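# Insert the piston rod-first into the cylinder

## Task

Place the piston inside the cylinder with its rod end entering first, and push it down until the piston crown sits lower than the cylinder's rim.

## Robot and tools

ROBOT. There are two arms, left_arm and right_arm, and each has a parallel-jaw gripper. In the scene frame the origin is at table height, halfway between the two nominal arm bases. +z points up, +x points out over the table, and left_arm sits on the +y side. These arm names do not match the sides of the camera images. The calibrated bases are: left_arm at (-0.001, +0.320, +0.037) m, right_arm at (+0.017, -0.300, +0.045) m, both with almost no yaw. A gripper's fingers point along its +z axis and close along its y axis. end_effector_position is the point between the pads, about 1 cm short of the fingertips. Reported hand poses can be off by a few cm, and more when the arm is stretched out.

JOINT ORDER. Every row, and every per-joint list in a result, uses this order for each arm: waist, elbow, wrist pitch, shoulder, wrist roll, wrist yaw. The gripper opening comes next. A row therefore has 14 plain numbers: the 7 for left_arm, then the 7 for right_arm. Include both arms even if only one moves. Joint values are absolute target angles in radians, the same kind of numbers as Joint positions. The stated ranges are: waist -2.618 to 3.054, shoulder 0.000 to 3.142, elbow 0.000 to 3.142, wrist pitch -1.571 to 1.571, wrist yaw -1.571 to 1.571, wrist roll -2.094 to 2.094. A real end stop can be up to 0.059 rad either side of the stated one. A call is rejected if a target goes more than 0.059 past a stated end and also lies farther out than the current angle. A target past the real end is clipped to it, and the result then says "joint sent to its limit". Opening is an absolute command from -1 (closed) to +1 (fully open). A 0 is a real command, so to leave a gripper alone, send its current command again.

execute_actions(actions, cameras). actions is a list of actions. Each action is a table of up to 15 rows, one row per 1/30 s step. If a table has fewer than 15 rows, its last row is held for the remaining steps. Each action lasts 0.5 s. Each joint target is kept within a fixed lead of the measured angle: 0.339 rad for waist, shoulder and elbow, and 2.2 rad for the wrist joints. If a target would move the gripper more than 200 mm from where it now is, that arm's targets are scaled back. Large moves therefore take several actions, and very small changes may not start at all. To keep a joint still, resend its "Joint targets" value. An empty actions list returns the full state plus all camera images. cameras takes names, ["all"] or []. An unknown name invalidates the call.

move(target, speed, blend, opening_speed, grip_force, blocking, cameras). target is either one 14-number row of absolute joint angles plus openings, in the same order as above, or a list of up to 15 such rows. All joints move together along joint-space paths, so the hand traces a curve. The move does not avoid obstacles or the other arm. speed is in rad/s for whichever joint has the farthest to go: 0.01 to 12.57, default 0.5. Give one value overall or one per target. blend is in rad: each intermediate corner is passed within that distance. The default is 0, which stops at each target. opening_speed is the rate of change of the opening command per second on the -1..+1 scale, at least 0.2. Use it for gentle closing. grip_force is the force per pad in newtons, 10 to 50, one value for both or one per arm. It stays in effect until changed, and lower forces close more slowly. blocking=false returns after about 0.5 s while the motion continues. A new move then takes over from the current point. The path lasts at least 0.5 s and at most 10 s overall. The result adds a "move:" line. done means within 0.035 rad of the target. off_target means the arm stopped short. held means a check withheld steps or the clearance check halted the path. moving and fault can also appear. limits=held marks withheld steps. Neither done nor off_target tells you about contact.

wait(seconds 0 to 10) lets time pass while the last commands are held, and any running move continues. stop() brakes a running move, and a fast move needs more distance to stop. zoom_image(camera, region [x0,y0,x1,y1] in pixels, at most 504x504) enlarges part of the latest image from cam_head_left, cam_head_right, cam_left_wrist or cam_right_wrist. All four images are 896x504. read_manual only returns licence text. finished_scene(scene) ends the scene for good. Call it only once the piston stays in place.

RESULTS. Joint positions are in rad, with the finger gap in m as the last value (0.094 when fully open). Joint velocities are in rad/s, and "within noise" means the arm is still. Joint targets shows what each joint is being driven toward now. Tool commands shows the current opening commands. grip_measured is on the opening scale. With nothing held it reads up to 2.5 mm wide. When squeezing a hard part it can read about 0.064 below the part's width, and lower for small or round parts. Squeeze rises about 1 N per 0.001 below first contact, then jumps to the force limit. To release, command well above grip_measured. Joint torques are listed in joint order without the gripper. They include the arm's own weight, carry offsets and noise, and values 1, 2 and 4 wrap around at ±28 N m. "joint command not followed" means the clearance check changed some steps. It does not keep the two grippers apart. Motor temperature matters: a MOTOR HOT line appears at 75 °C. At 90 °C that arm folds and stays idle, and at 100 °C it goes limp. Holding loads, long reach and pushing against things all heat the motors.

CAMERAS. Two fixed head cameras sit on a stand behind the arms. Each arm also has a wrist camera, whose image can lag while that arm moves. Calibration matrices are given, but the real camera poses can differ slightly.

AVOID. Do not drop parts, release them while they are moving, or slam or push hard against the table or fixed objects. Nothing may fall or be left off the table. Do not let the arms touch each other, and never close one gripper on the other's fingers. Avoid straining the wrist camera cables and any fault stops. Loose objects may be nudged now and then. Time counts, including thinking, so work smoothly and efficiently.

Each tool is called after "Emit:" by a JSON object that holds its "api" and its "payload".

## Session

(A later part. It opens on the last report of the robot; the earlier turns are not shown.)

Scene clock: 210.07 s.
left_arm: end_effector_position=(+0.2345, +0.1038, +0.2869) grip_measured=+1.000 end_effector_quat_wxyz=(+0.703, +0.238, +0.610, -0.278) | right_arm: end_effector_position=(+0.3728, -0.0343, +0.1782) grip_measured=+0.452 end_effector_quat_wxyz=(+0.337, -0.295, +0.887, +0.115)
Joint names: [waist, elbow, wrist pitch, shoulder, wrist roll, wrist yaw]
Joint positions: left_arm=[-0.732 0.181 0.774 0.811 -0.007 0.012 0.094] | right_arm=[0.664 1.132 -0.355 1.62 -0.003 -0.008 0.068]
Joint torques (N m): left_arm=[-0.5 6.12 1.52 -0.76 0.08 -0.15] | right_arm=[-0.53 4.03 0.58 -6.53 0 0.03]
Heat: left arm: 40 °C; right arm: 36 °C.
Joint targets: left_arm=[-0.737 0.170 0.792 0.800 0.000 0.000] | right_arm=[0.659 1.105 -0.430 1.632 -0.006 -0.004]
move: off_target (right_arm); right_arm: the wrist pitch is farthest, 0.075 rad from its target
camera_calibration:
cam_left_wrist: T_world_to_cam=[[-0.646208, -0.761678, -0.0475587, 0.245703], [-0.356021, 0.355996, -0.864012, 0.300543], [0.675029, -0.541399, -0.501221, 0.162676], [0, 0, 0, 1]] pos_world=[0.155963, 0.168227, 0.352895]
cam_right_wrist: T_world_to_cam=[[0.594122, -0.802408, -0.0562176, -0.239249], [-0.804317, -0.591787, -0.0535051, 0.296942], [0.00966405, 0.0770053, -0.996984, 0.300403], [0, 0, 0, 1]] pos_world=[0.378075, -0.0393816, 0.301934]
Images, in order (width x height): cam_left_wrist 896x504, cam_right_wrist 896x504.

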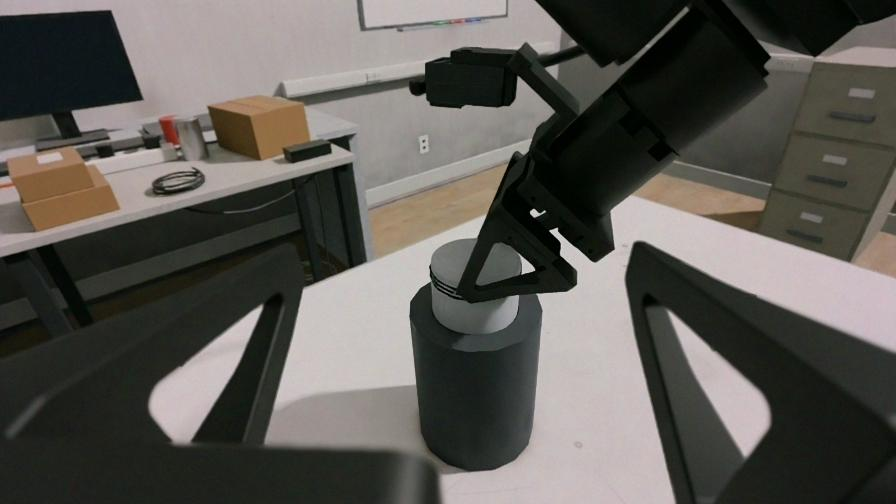

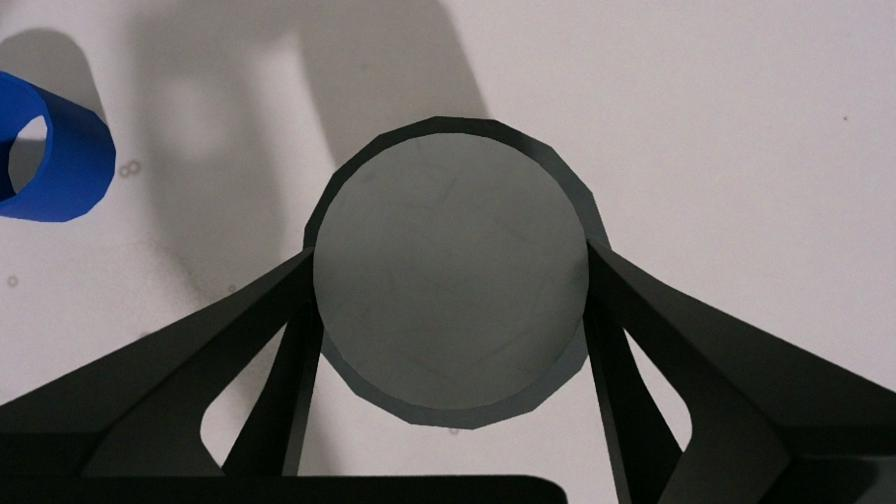

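Emit:
{"api": "move", "payload": {"target": [[-0.737, 0.17, 0.792, 0.80, 0.0, 0.0, 1.0, 0.6585, 1.265, -0.387, 1.628, -0.006, 0.009, 0.15], [-0.737, 0.17, 0.792, 0.80, 0.0, 0.0, 1.0, 0.6585, 1.201, -0.358, 1.628, -0.006, 0.009, 0.15]], "speed": 0.15, "cameras": ["cam_left_wrist", "cam_right_wrist"]}}

Emit:
{"api": "zoom_image", "payload": {"camera": "cam_left_wrist", "region": [405, 230, 550, 350]}}

Emit:
{"api": "zoom_image", "payload": {"camera": "cam_right_wrist", "region": [290, 100, 630, 440]}}

Scene clock: 215.90 s.
left_arm: end_effector_position=(+0.2345, +0.1038, +0.2869) grip_measured=+1.000 end_effector_quat_wxyz=(+0.703, +0.238, +0.610, -0.278) | right_arm: end_effector_position=(+0.3747, -0.0333, +0.1835) grip_measured=+0.452 end_effector_quat_wxyz=(+0.323, -0.296, +0.892, +0.109)
Joint names: [waist, elbow, wrist pitch, shoulder, wrist roll, wrist yaw]
Joint positions: left_arm=[-0.732 0.181 0.774 0.811 -0.007 0.012 0.094] | right_arm=[0.664 1.198 -0.431 1.642 -0.003 -0.006 0.068]
Joint torques (N m): left_arm=[-0.5 6.11 1.52 -0.75 0.08 -0.15] | right_arm=[-0.54 6.16 2.29 -9.01 -0.02 0.16]
Heat: left arm: 40 °C; right arm: 36 °C.
Joint targets: left_arm=[-0.737 0.170 0.792 0.800 0.000 0.000] | right_arm=[0.659 1.201 -0.358 1.628 -0.006 0.009]
move: off_target (right_arm); right_arm: the wrist pitch is farthest, 0.073 rad from its target
camera_calibration:
cam_left_wrist: T_world_to_cam=[[-0.646208, -0.761678, -0.0475587, 0.245703], [-0.356021, 0.355996, -0.864012, 0.300543], [0.675029, -0.541399, -0.501221, 0.162676], [0, 0, 0, 1]] pos_world=[0.155963, 0.168227, 0.352895]
cam_right_wrist: T_world_to_cam=[[0.591766, -0.804249, -0.0547416, -0.238752], [-0.805968, -0.59157, -0.0214526, 0.294083], [-0.0151303, 0.0568149, -0.99827, 0.314432], [0, 0, 0, 1]] pos_world=[0.383064, -0.0359097, 0.307127]
Images, in order (width x height): cam_left_wrist 896x504, cam_right_wrist 896x504.

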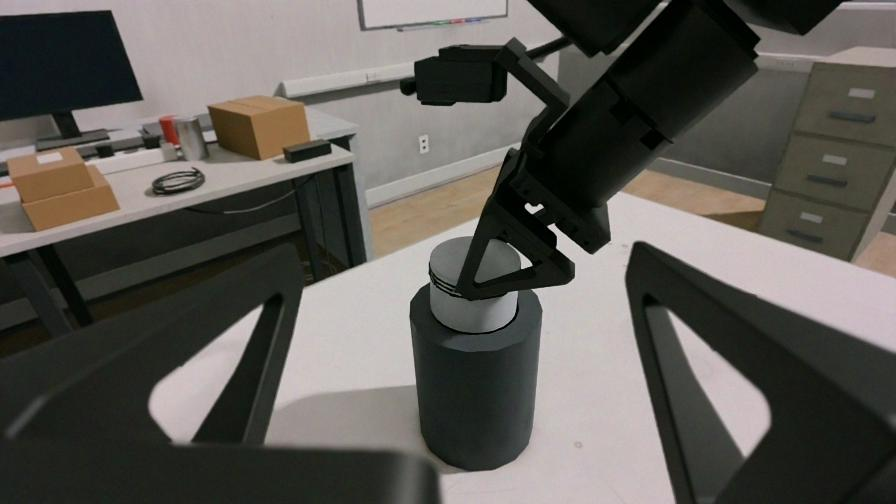

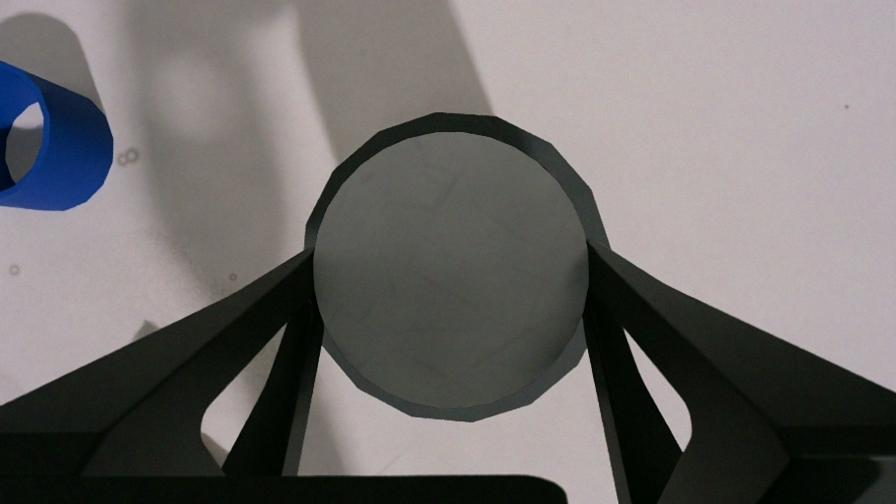

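Scaled by 3.476 from the camera's 896x504 image, which has a finer 1280x720 frame.

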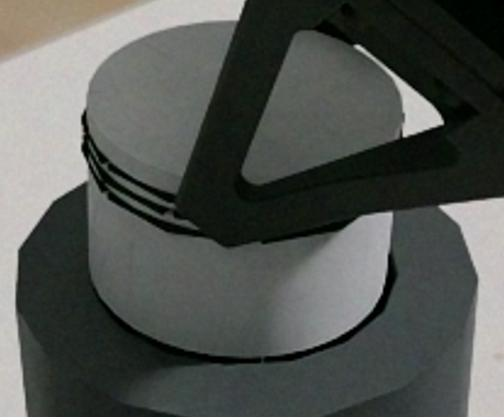

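Scaled by 1.482 from the camera's 896x504 image, which has a finer 1280x720 frame.

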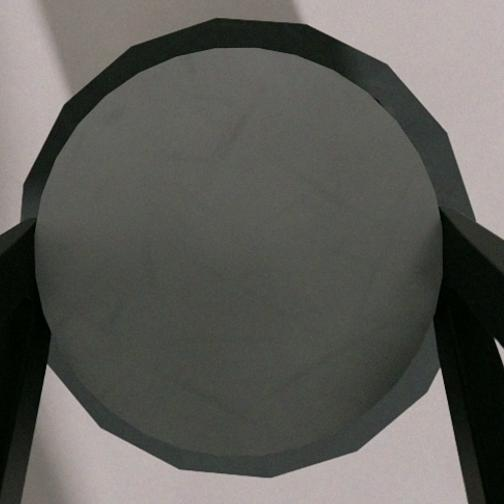

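Emit:
{"api": "move", "payload": {"target": [[-0.737, 0.17, 0.792, 0.80, 0.0, 0.0, 1.0, 0.6585, 1.330, -0.481, 1.640, -0.006, 0.009, 0.15], [-0.737, 0.17, 0.792, 0.80, 0.0, 0.0, 1.0, 0.6585, 1.254, -0.436, 1.643, -0.006, 0.009, 0.15]], "speed": 0.2, "cameras": ["cam_left_wrist", "cam_right_wrist"]}}

Emit:
{"api": "zoom_image", "payload": {"camera": "cam_left_wrist", "region": [405, 230, 550, 350]}}

Emit:
{"api": "zoom_image", "payload": {"camera": "cam_right_wrist", "region": [290, 100, 630, 440]}}

Scene clock: 220.50 s.
left_arm: end_effector_position=(+0.2345, +0.1038, +0.2869) grip_measured=+1.000 end_effector_quat_wxyz=(+0.703, +0.238, +0.610, -0.278) | right_arm: end_effector_position=(+0.3731, -0.0347, +0.1906) grip_measured=+0.452 end_effector_quat_wxyz=(+0.310, -0.298, +0.897, +0.105)
Joint names: [waist, elbow, wrist pitch, shoulder, wrist roll, wrist yaw]
Joint positions: left_arm=[-0.732 0.181 0.774 0.811 -0.007 0.012 0.094] | right_arm=[0.664 1.25 -0.507 1.647 -0.003 -0.006 0.068]
Joint torques (N m): left_arm=[-0.5 6.11 1.52 -0.75 0.08 -0.15] | right_arm=[-0.49 6.2 2.22 -8.17 -0.03 0.17]
Heat: left arm: 40 °C; right arm: 36 °C.
Joint targets: left_arm=[-0.737 0.170 0.792 0.800 0.000 0.000] | right_arm=[0.659 1.254 -0.436 1.643 -0.006 0.009]
move: off_target (right_arm); right_arm: the wrist pitch is farthest, 0.071 rad from its target
camera_calibration:
cam_left_wrist: T_world_to_cam=[[-0.646208, -0.761678, -0.0475587, 0.245703], [-0.356021, 0.355996, -0.864012, 0.300543], [0.675029, -0.541399, -0.501221, 0.162676], [0, 0, 0, 1]] pos_world=[0.155963, 0.168227, 0.352895]
cam_right_wrist: T_world_to_cam=[[0.590325, -0.805332, -0.0543766, -0.238055], [-0.806274, -0.591499, 0.00715028, 0.286772], [-0.037922, 0.0396215, -0.998495, 0.329606], [0, 0, 0, 1]] pos_world=[0.384247, -0.0351477, 0.314115]
Images, in order (width x height): cam_left_wrist 896x504, cam_right_wrist 896x504.

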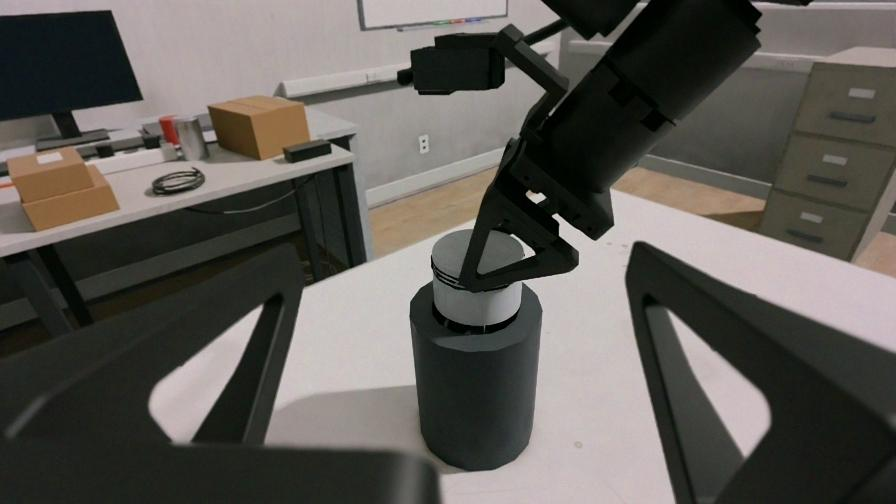

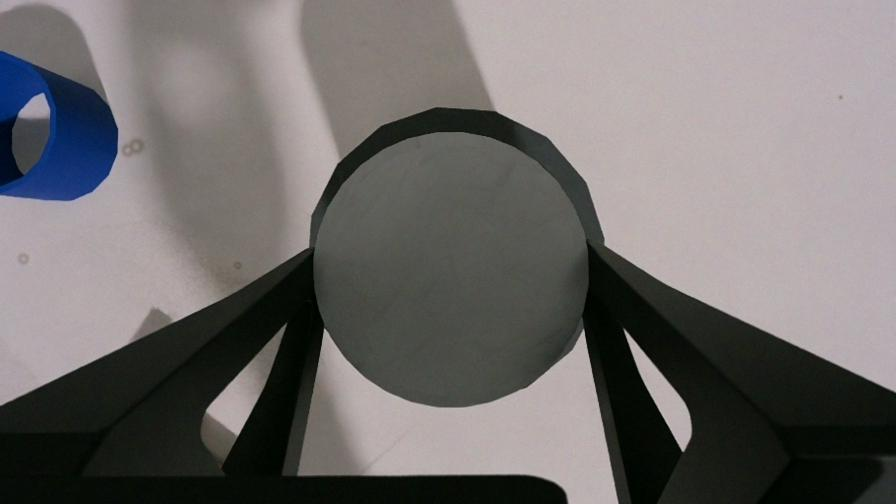

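Scaled by 3.476 from the camera's 896x504 image, which has a finer 1280x720 frame.

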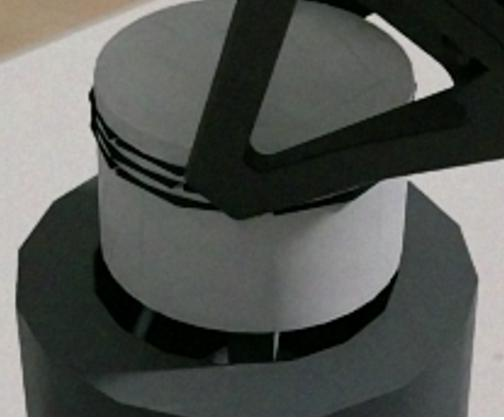

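Scaled by 1.482 from the camera's 896x504 image, which has a finer 1280x720 frame.

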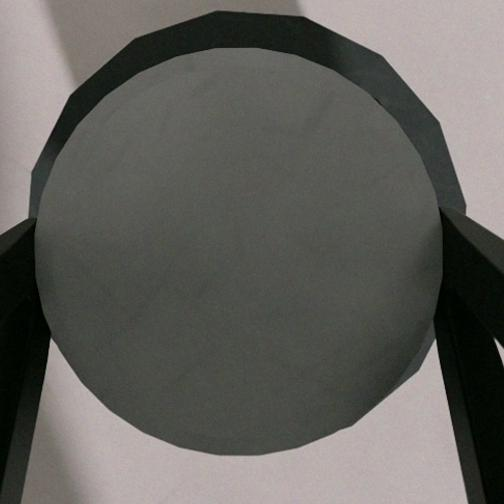

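Emit:
{"api": "zoom_image", "payload": {"camera": "cam_left_wrist", "region": [425, 245, 465, 315]}}

Emit:
{"api": "zoom_image", "payload": {"camera": "cam_left_wrist", "region": [490, 245, 530, 315]}}

Emit:
{"api": "zoom_image", "payload": {"camera": "cam_left_wrist", "region": [405, 300, 445, 450]}}

Emit:
{"api": "zoom_image", "payload": {"camera": "cam_left_wrist", "region": [510, 300, 550, 450]}}

Scaled by 7.200 from the camera's 896x504 image, which has a finer 1280x720 frame.

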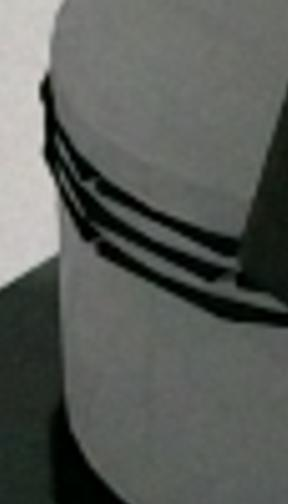

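Scaled by 7.200 from the camera's 896x504 image, which has a finer 1280x720 frame.

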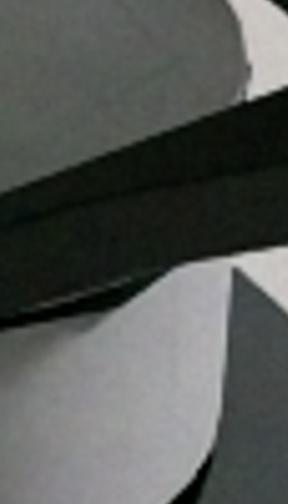

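Scaled by 3.360 from the camera's 896x504 image, which has a finer 1280x720 frame.

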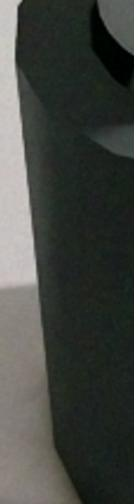

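Scaled by 3.360 from the camera's 896x504 image, which has a finer 1280x720 frame.

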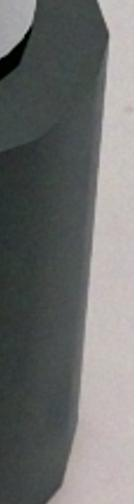

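Emit:
{"api": "move", "payload": {"target": [[-0.737, 0.17, 0.792, 0.80, 0.0, 0.0, 1.0, 0.6585, 1.350, -0.502, 1.662, -0.006, 0.009, 0.15], [-0.737, 0.17, 0.792, 0.80, 0.0, 0.0, 1.0, 0.6585, 1.277, -0.462, 1.667, -0.006, 0.009, 0.15]], "speed": 0.2, "cameras": ["cam_left_wrist", "cam_right_wrist"]}}

Emit:
{"api": "zoom_image", "payload": {"camera": "cam_left_wrist", "region": [405, 230, 550, 350]}}

Emit:
{"api": "zoom_image", "payload": {"camera": "cam_left_wrist", "region": [425, 245, 465, 325]}}

Emit:
{"api": "zoom_image", "payload": {"camera": "cam_left_wrist", "region": [490, 245, 530, 325]}}

Scene clock: 227.07 s.
left_arm: end_effector_position=(+0.2345, +0.1038, +0.2869) grip_measured=+1.000 end_effector_quat_wxyz=(+0.703, +0.238, +0.610, -0.278) | right_arm: end_effector_position=(+0.3742, -0.0338, +0.1849) grip_measured=+0.452 end_effector_quat_wxyz=(+0.298, -0.299, +0.901, +0.101)
Joint names: [waist, elbow, wrist pitch, shoulder, wrist roll, wrist yaw]
Joint positions: left_arm=[-0.732 0.181 0.774 0.811 -0.007 0.012 0.094] | right_arm=[0.664 1.274 -0.531 1.674 -0.003 -0.006 0.068]
Joint torques (N m): left_arm=[-0.5 6.11 1.52 -0.76 0.08 -0.15] | right_arm=[-0.42 6.15 2.17 -8.72 -0.04 0.15]
Heat: left arm: 40 °C; right arm: 36 °C.
Joint targets: left_arm=[-0.737 0.170 0.792 0.800 0.000 0.000] | right_arm=[0.659 1.277 -0.462 1.667 -0.006 0.009]
move: off_target (right_arm); right_arm: the wrist pitch is farthest, 0.069 rad from its target
camera_calibration:
cam_left_wrist: T_world_to_cam=[[-0.646208, -0.761678, -0.0475587, 0.245703], [-0.356021, 0.355996, -0.864012, 0.300543], [0.675029, -0.541399, -0.501221, 0.162676], [0, 0, 0, 1]] pos_world=[0.155963, 0.168227, 0.352895]
cam_right_wrist: T_world_to_cam=[[0.589122, -0.806223, -0.0542152, -0.237923], [-0.80582, -0.591151, 0.0345577, 0.282944], [-0.0599106, 0.023329, -0.997931, 0.331463], [0, 0, 0, 1]] pos_world=[0.388026, -0.0322888, 0.308101]
Images, in order (width x height): cam_left_wrist 896x504, cam_right_wrist 896x504.

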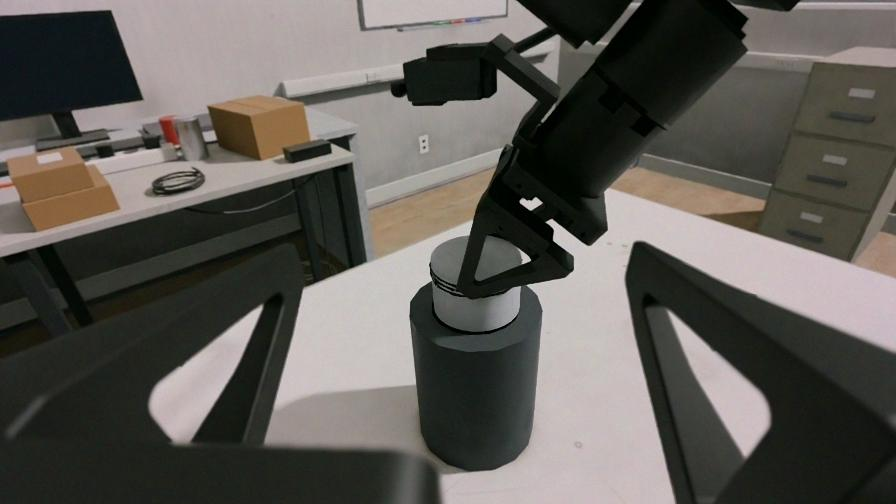

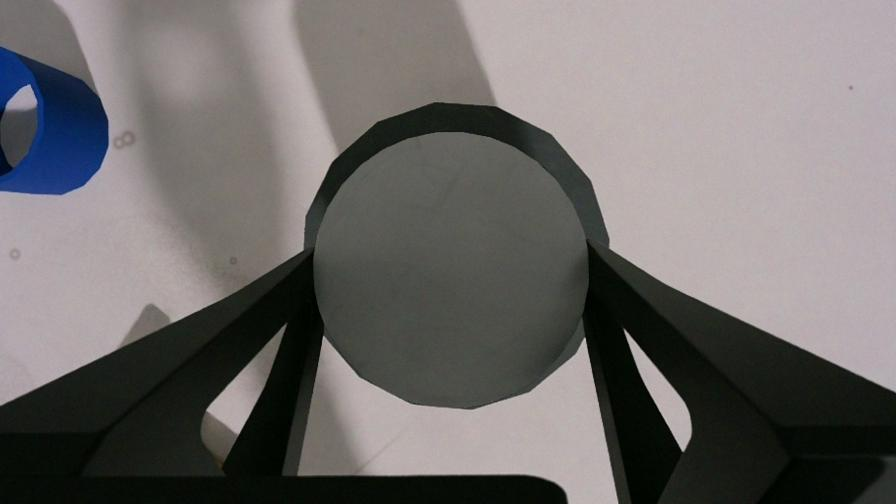

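Scaled by 3.476 from the camera's 896x504 image, which has a finer 1280x720 frame.

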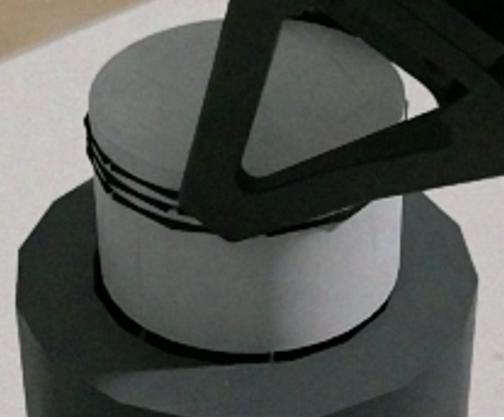

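Scaled by 6.300 from the camera's 896x504 image, which has a finer 1280x720 frame.

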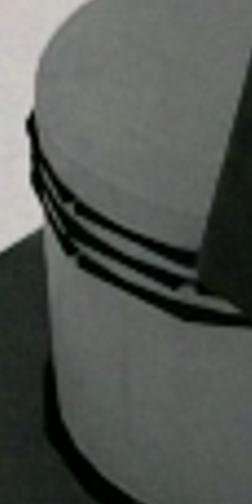

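Scaled by 6.300 from the camera's 896x504 image, which has a finer 1280x720 frame.

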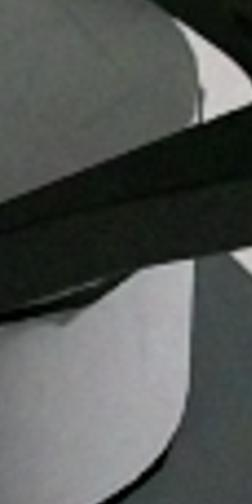

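Emit:
{"api": "move", "payload": {"target": [-0.737, 0.17, 0.792, 0.80, 0.0, 0.0, 1.0, 0.6585, 1.250, -0.430, 1.672, -0.006, 0.009, 0.15], "speed": 0.06, "cameras": ["cam_left_wrist", "cam_right_wrist"]}}

Emit:
{"api": "zoom_image", "payload": {"camera": "cam_left_wrist", "region": [405, 230, 550, 350]}}

Emit:
{"api": "zoom_image", "payload": {"camera": "cam_left_wrist", "region": [425, 290, 475, 340]}}

Emit:
{"api": "zoom_image", "payload": {"camera": "cam_left_wrist", "region": [475, 290, 525, 340]}}

Scene clock: 229.03 s.
left_arm: end_effector_position=(+0.2345, +0.1038, +0.2869) grip_measured=+1.000 end_effector_quat_wxyz=(+0.703, +0.238, +0.610, -0.278) | right_arm: end_effector_position=(+0.3752, -0.0334, +0.1791) grip_measured=+0.452 end_effector_quat_wxyz=(+0.302, -0.299, +0.900, +0.101)
Joint names: [waist, elbow, wrist pitch, shoulder, wrist roll, wrist yaw]
Joint positions: left_arm=[-0.732 0.181 0.774 0.811 -0.007 0.012 0.094] | right_arm=[0.664 1.249 -0.496 1.677 -0.003 -0.004 0.068]
Joint torques (N m): left_arm=[-0.51 6.11 1.52 -0.76 0.08 -0.15] | right_arm=[-0.51 5.97 2.11 -8.44 -0.02 0.12]
Heat: left arm: 40 °C; right arm: 36 °C.
Joint targets: left_arm=[-0.737 0.170 0.792 0.800 0.000 0.000] | right_arm=[0.659 1.250 -0.430 1.672 -0.006 0.009]
move: off_target (right_arm); right_arm: the wrist pitch is farthest, 0.066 rad from its target
camera_calibration:
cam_left_wrist: T_world_to_cam=[[-0.646208, -0.761678, -0.0475587, 0.245703], [-0.356021, 0.355996, -0.864012, 0.300543], [0.675029, -0.541399, -0.501221, 0.162676], [0, 0, 0, 1]] pos_world=[0.155963, 0.168227, 0.352895]
cam_right_wrist: T_world_to_cam=[[0.5892, -0.806272, -0.0526192, -0.238778], [-0.80624, -0.590958, 0.0273113, 0.285695], [-0.0531161, 0.0263318, -0.998241, 0.323343], [0, 0, 0, 1]] pos_world=[0.388201, -0.0322001, 0.302408]
Images, in order (width x height): cam_left_wrist 896x504, cam_right_wrist 896x504.

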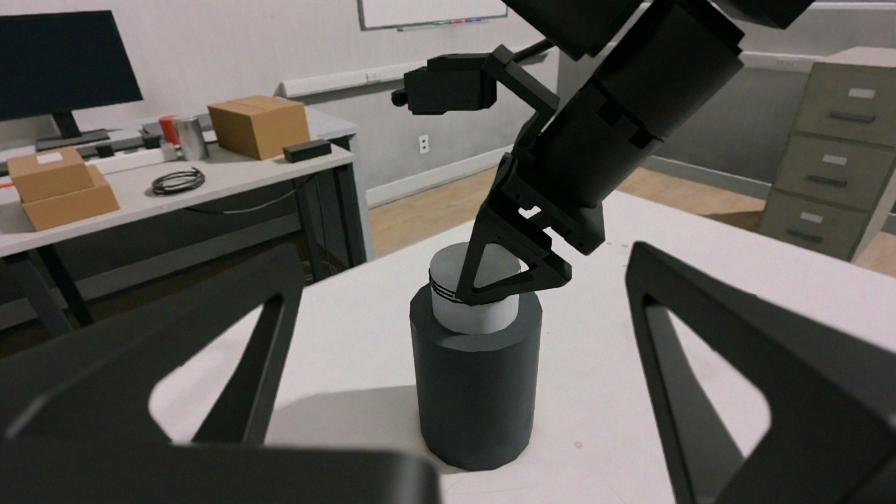

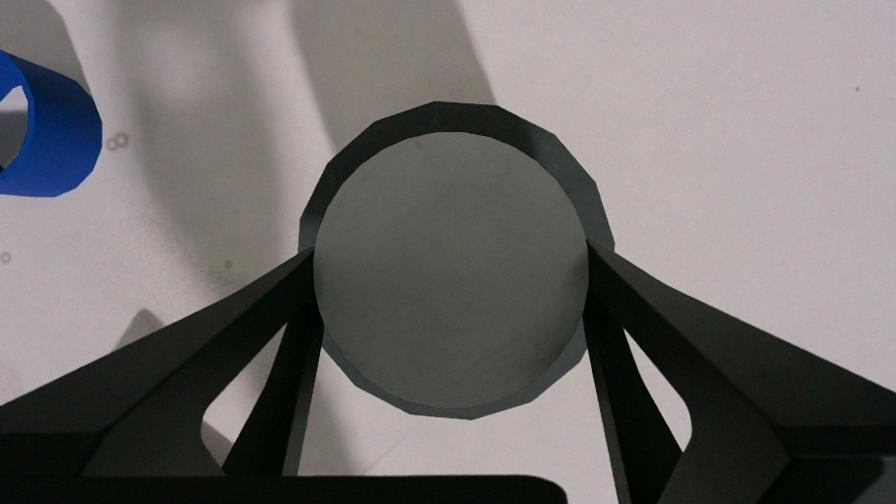

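Scaled by 3.476 from the camera's 896x504 image, which has a finer 1280x720 frame.

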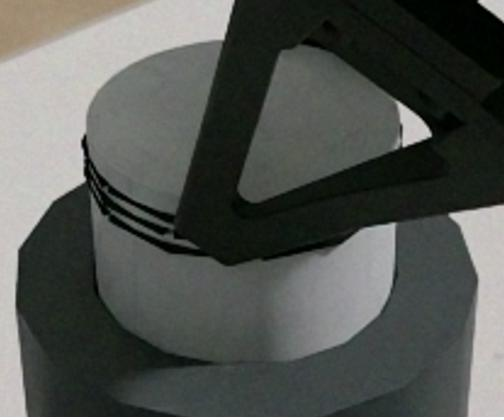

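Scaled by 10.080 from the camera's 896x504 image, which has a finer 1280x720 frame.

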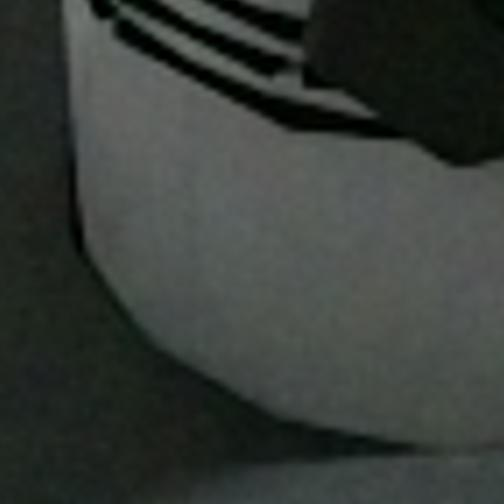

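Scaled by 10.080 from the camera's 896x504 image, which has a finer 1280x720 frame.

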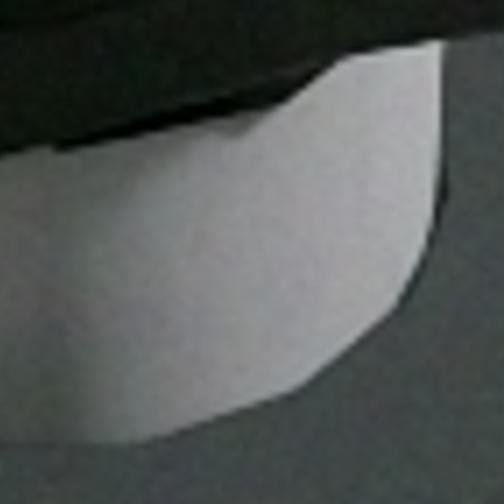

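Emit:
{"api": "move", "payload": {"target": [-0.737, 0.17, 0.792, 0.80, 0.0, 0.0, 1.0, 0.6585, 1.211, -0.3825, 1.6805, -0.006, 0.009, 0.15], "speed": 0.06, "cameras": ["cam_left_wrist", "cam_right_wrist"]}}

Emit:
{"api": "zoom_image", "payload": {"camera": "cam_left_wrist", "region": [405, 230, 550, 350]}}

Scene clock: 231.37 s.
left_arm: end_effector_position=(+0.2345, +0.1038, +0.2869) grip_measured=+1.000 end_effector_quat_wxyz=(+0.703, +0.238, +0.610, -0.278) | right_arm: end_effector_position=(+0.3753, -0.0334, +0.1677) grip_measured=+0.452 end_effector_quat_wxyz=(+0.303, -0.299, +0.899, +0.101)
Joint names: [waist, elbow, wrist pitch, shoulder, wrist roll, wrist yaw]
Joint positions: left_arm=[-0.732 0.181 0.774 0.811 -0.007 0.012 0.094] | right_arm=[0.664 1.211 -0.447 1.685 -0.003 -0.004 0.068]
Joint torques (N m): left_arm=[-0.5 6.09 1.52 -0.76 0.08 -0.15] | right_arm=[-0.51 5.96 2.15 -8.49 0 0.14]
Heat: left arm: 40 °C; right arm: 37 °C.
Joint targets: left_arm=[-0.737 0.170 0.792 0.800 0.000 0.000] | right_arm=[0.659 1.211 -0.382 1.680 -0.006 0.009]
move: off_target (right_arm); right_arm: the wrist pitch is farthest, 0.065 rad from its target
camera_calibration:
cam_left_wrist: T_world_to_cam=[[-0.646208, -0.761678, -0.0475587, 0.245703], [-0.356021, 0.355996, -0.864012, 0.300543], [0.675029, -0.541399, -0.501221, 0.162676], [0, 0, 0, 1]] pos_world=[0.155963, 0.168227, 0.352895]
cam_right_wrist: T_world_to_cam=[[0.589363, -0.806154, -0.0526059, -0.239457], [-0.806237, -0.591061, 0.0250841, 0.2865], [-0.0513149, 0.0276292, -0.9983, 0.311422], [0, 0, 0, 1]] pos_world=[0.388095, -0.0323047, 0.291109]
Images, in order (width x height): cam_left_wrist 896x504, cam_right_wrist 896x504.

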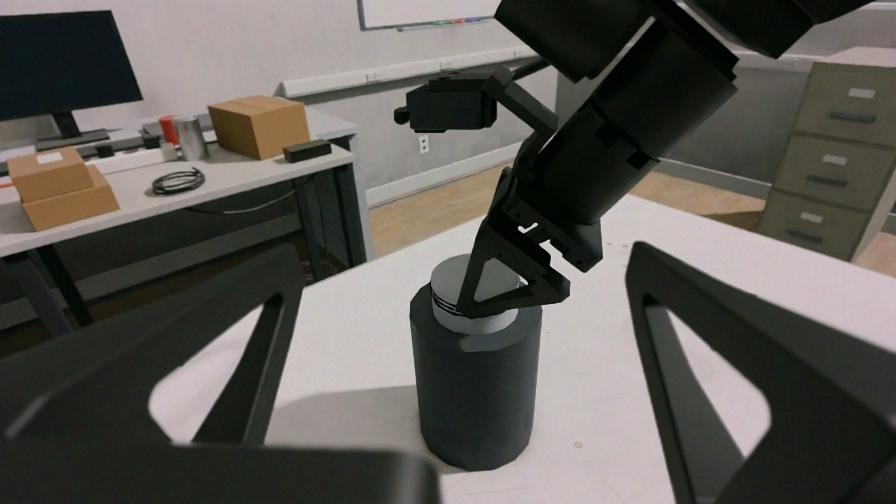

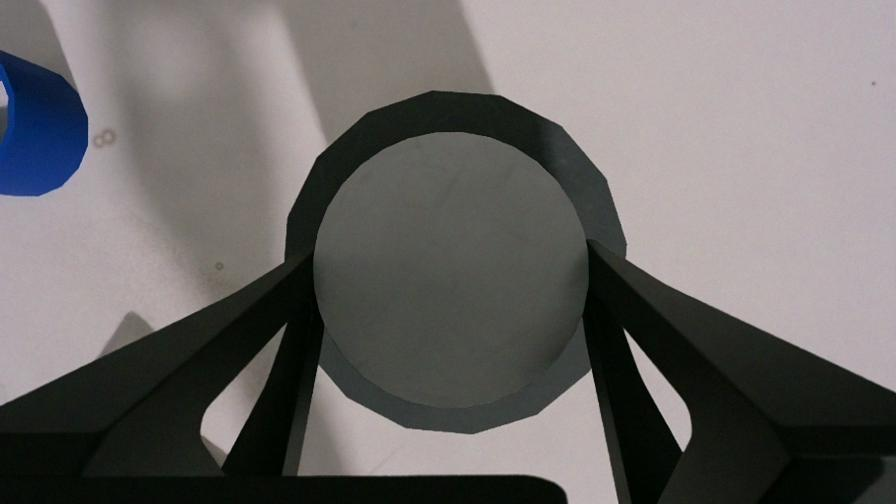

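Scaled by 3.476 from the camera's 896x504 image, which has a finer 1280x720 frame.

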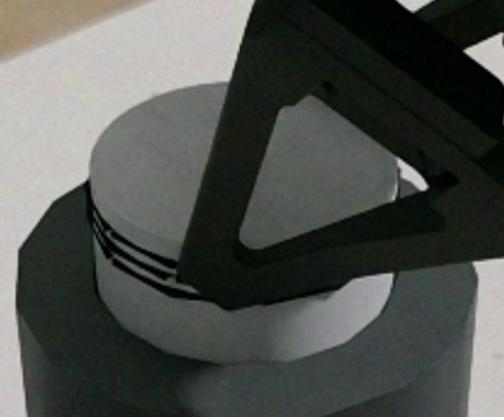

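Emit:
{"api": "move", "payload": {"target": [-0.737, 0.17, 0.792, 0.80, 0.0, 0.0, 1.0, 0.6585, 1.185, -0.351, 1.686, -0.006, 0.009, 0.15], "speed": 0.06, "cameras": ["cam_left_wrist"]}}

Emit:
{"api": "zoom_image", "payload": {"camera": "cam_left_wrist", "region": [405, 230, 550, 350]}}

Scene clock: 234.70 s.
left_arm: end_effector_position=(+0.2345, +0.1038, +0.2869) grip_measured=+1.000 end_effector_quat_wxyz=(+0.703, +0.238, +0.610, -0.278) | right_arm: end_effector_position=(+0.3753, -0.0333, +0.1603) grip_measured=+0.452 end_effector_quat_wxyz=(+0.304, -0.299, +0.899, +0.102)
Joint names: [waist, elbow, wrist pitch, shoulder, wrist roll, wrist yaw]
Joint positions: left_arm=[-0.732 0.181 0.774 0.811 -0.007 0.012 0.094] | right_arm=[0.664 1.185 -0.414 1.69 -0.003 -0.004 0.068]
Joint torques (N m): left_arm=[-0.5 6.11 1.52 -0.75 0.08 -0.15] | right_arm=[-0.57 5.86 2.1 -8.53 -0.01 0.14]
Heat: left arm: 40 °C; right arm: 37 °C.
Joint targets: left_arm=[-0.737 0.170 0.792 0.800 0.000 0.000] | right_arm=[0.659 1.185 -0.351 1.686 -0.006 0.009]
move: off_target (right_arm); right_arm: the wrist pitch is farthest, 0.063 rad from its target
camera_calibration:
cam_left_wrist: T_world_to_cam=[[-0.646208, -0.761678, -0.0475587, 0.245703], [-0.356021, 0.355996, -0.864012, 0.300543], [0.675029, -0.541399, -0.501221, 0.162676], [0, 0, 0, 1]] pos_world=[0.155963, 0.168227, 0.352895]
Images, in order (width x height): cam_left_wrist 896x504.

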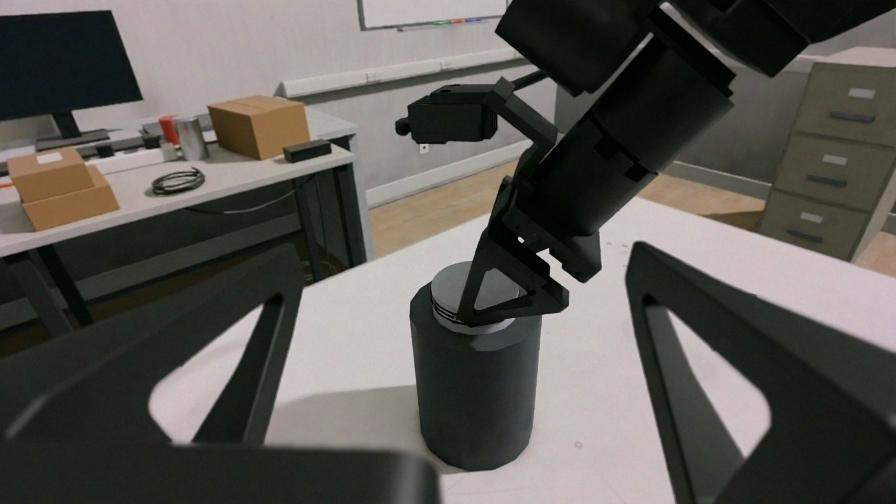

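Scaled by 3.476 from the camera's 896x504 image, which has a finer 1280x720 frame.

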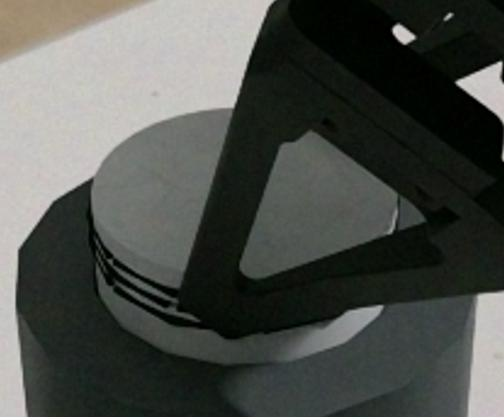

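Emit:
{"api": "move", "payload": {"target": [-0.737, 0.17, 0.792, 0.80, 0.0, 0.0, 1.0, 0.6585, 1.1688, -0.331, 1.6896, -0.006, 0.009, 0.15], "speed": 0.05, "cameras": ["cam_left_wrist", "cam_right_wrist"]}}

Emit:
{"api": "zoom_image", "payload": {"camera": "cam_left_wrist", "region": [405, 230, 550, 350]}}

Scene clock: 236.17 s.
left_arm: end_effector_position=(+0.2345, +0.1038, +0.2869) grip_measured=+1.000 end_effector_quat_wxyz=(+0.703, +0.238, +0.610, -0.278) | right_arm: end_effector_position=(+0.3752, -0.0334, +0.1572) grip_measured=+0.452 end_effector_quat_wxyz=(+0.306, -0.298, +0.898, +0.102)
Joint names: [waist, elbow, wrist pitch, shoulder, wrist roll, wrist yaw]
Joint positions: left_arm=[-0.732 0.181 0.774 0.811 -0.007 0.012 0.094] | right_arm=[0.664 1.169 -0.393 1.69 -0.003 -0.004 0.068]
Joint torques (N m): left_arm=[-0.49 6.11 1.52 -0.76 0.07 -0.15] | right_arm=[-0.47 5.76 2.07 -8.16 -0.02 0.14]
Heat: left arm: 40 °C; right arm: 37 °C.
Joint targets: left_arm=[-0.737 0.170 0.792 0.800 0.000 0.000] | right_arm=[0.659 1.169 -0.331 1.690 -0.006 0.009]
move: off_target (right_arm); right_arm: the wrist pitch is farthest, 0.062 rad from its target
camera_calibration:
cam_left_wrist: T_world_to_cam=[[-0.646208, -0.761678, -0.0475587, 0.245703], [-0.356021, 0.355996, -0.864012, 0.300543], [0.675029, -0.541399, -0.501221, 0.162676], [0, 0, 0, 1]] pos_world=[0.155963, 0.168227, 0.352895]
cam_right_wrist: T_world_to_cam=[[0.589688, -0.805913, -0.0526536, -0.240126], [-0.806347, -0.591173, 0.0178566, 0.287805], [-0.0455182, 0.0319273, -0.998453, 0.298858], [0, 0, 0, 1]] pos_world=[0.387274, -0.0329202, 0.280613]
Images, in order (width x height): cam_left_wrist 896x504, cam_right_wrist 896x504.

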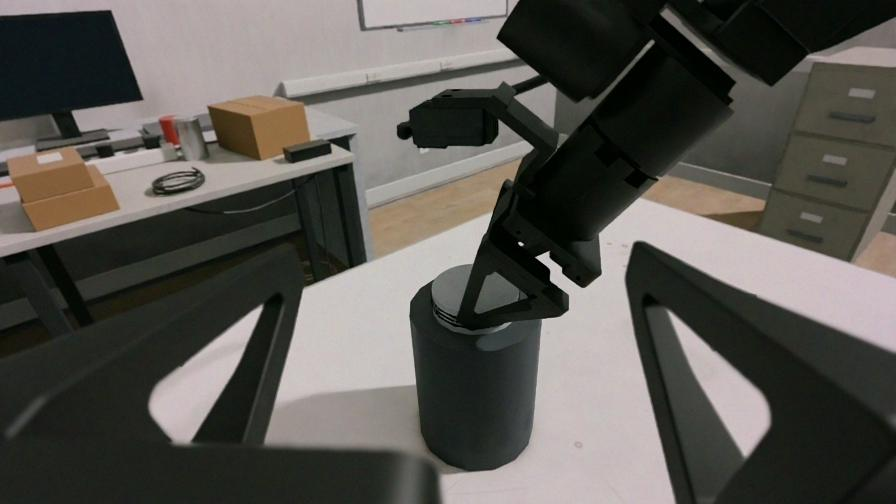

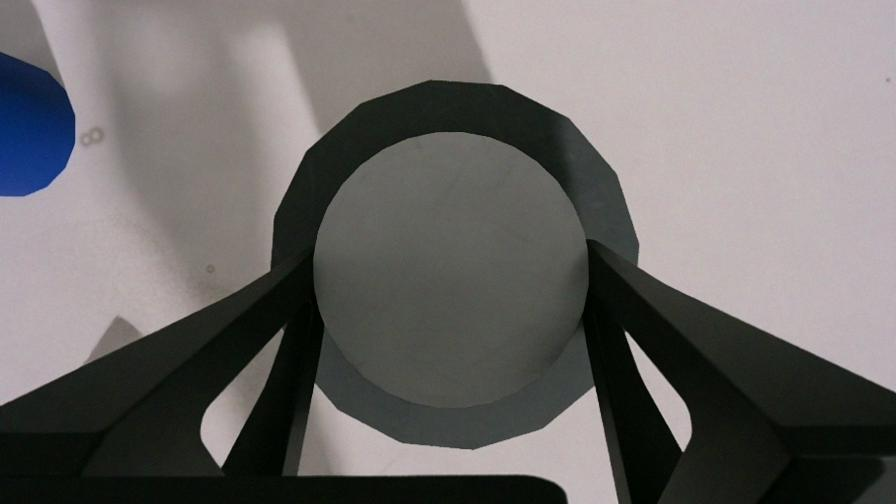

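Scaled by 3.476 from the camera's 896x504 image, which has a finer 1280x720 frame.

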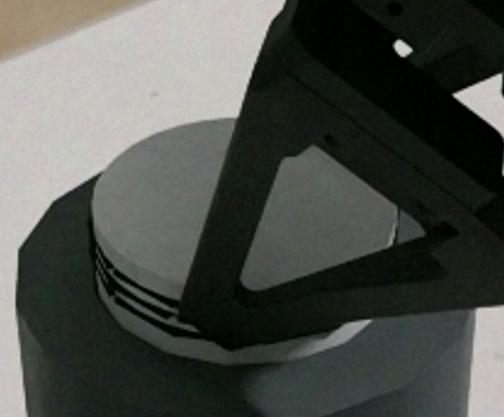

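Emit:
{"api": "zoom_image", "payload": {"camera": "cam_left_wrist", "region": [440, 300, 520, 360]}}

Emit:
{"api": "zoom_image", "payload": {"camera": "cam_right_wrist", "region": [250, 60, 660, 460]}}

Scaled by 6.300 from the camera's 896x504 image, which has a finer 1280x720 frame.

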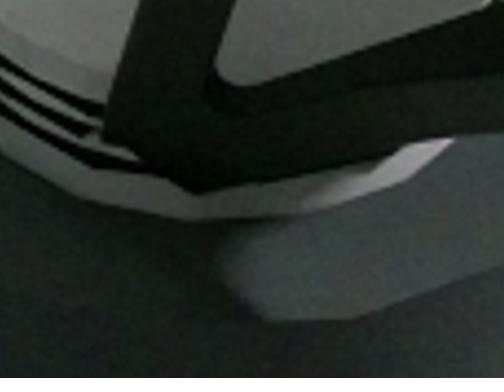

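Scaled by 1.229 from the camera's 896x504 image, which has a finer 1280x720 frame.

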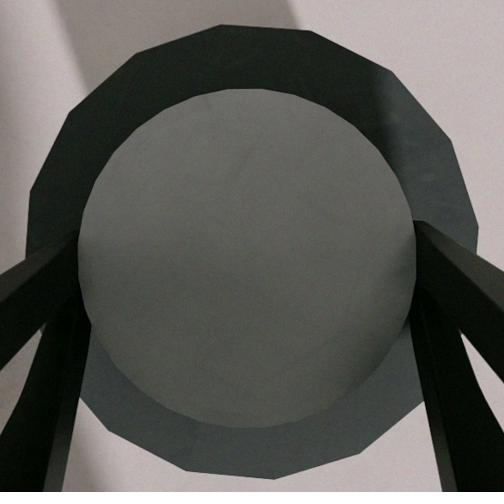

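Emit:
{"api": "move", "payload": {"target": [-0.737, 0.17, 0.792, 0.80, 0.0, 0.0, 1.0, 0.6585, 1.156, -0.315, 1.693, -0.006, 0.009, 0.15], "speed": 0.04, "cameras": ["cam_left_wrist"]}}

Emit:
{"api": "zoom_image", "payload": {"camera": "cam_left_wrist", "region": [440, 300, 520, 360]}}

Scene clock: 238.47 s.
left_arm: end_effector_position=(+0.2345, +0.1038, +0.2869) grip_measured=+1.000 end_effector_quat_wxyz=(+0.703, +0.238, +0.610, -0.278) | right_arm: end_effector_position=(+0.3754, -0.0333, +0.1534) grip_measured=+0.452 end_effector_quat_wxyz=(+0.306, -0.298, +0.898, +0.103)
Joint names: [waist, elbow, wrist pitch, shoulder, wrist roll, wrist yaw]
Joint positions: left_arm=[-0.732 0.181 0.774 0.811 -0.007 0.012 0.094] | right_arm=[0.664 1.158 -0.376 1.695 -0.003 -0.004 0.068]
Joint torques (N m): left_arm=[-0.5 6.11 1.52 -0.76 0.08 -0.15] | right_arm=[-0.5 5.83 2.08 -8.2 -0.01 0.14]
Heat: left arm: 40 °C; right arm: 37 °C.
Joint targets: left_arm=[-0.737 0.170 0.792 0.800 0.000 0.000] | right_arm=[0.659 1.156 -0.315 1.693 -0.006 0.009]
move: off_target (right_arm); right_arm: the wrist pitch is farthest, 0.061 rad from its target
camera_calibration:
cam_left_wrist: T_world_to_cam=[[-0.646208, -0.761678, -0.0475587, 0.245703], [-0.356021, 0.355996, -0.864012, 0.300543], [0.675029, -0.541399, -0.501221, 0.162676], [0, 0, 0, 1]] pos_world=[0.155963, 0.168227, 0.352895]
Images, in order (width x height): cam_left_wrist 896x504.

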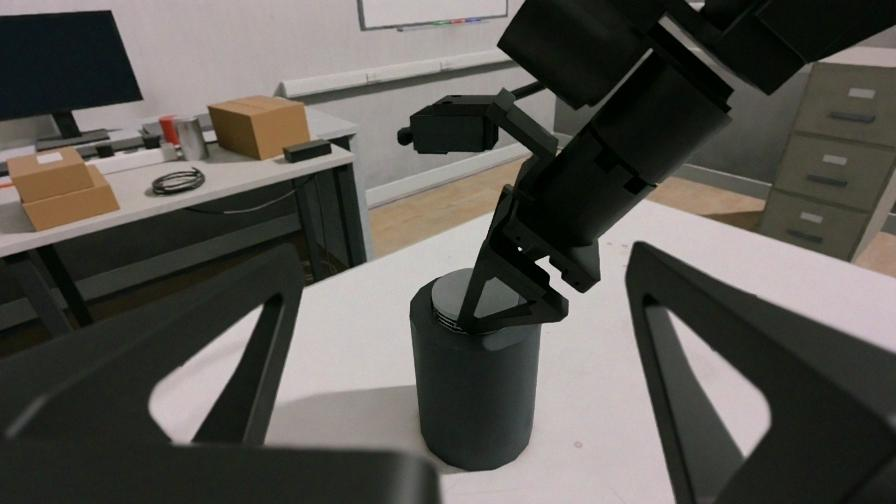

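Scaled by 6.300 from the camera's 896x504 image, which has a finer 1280x720 frame.

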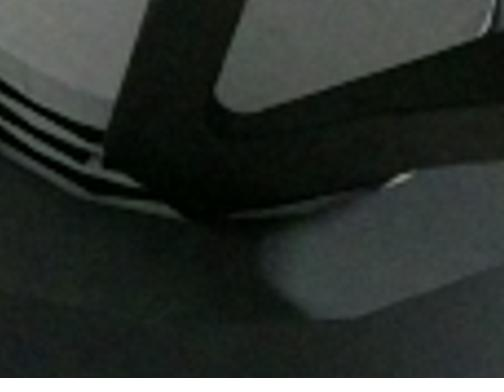

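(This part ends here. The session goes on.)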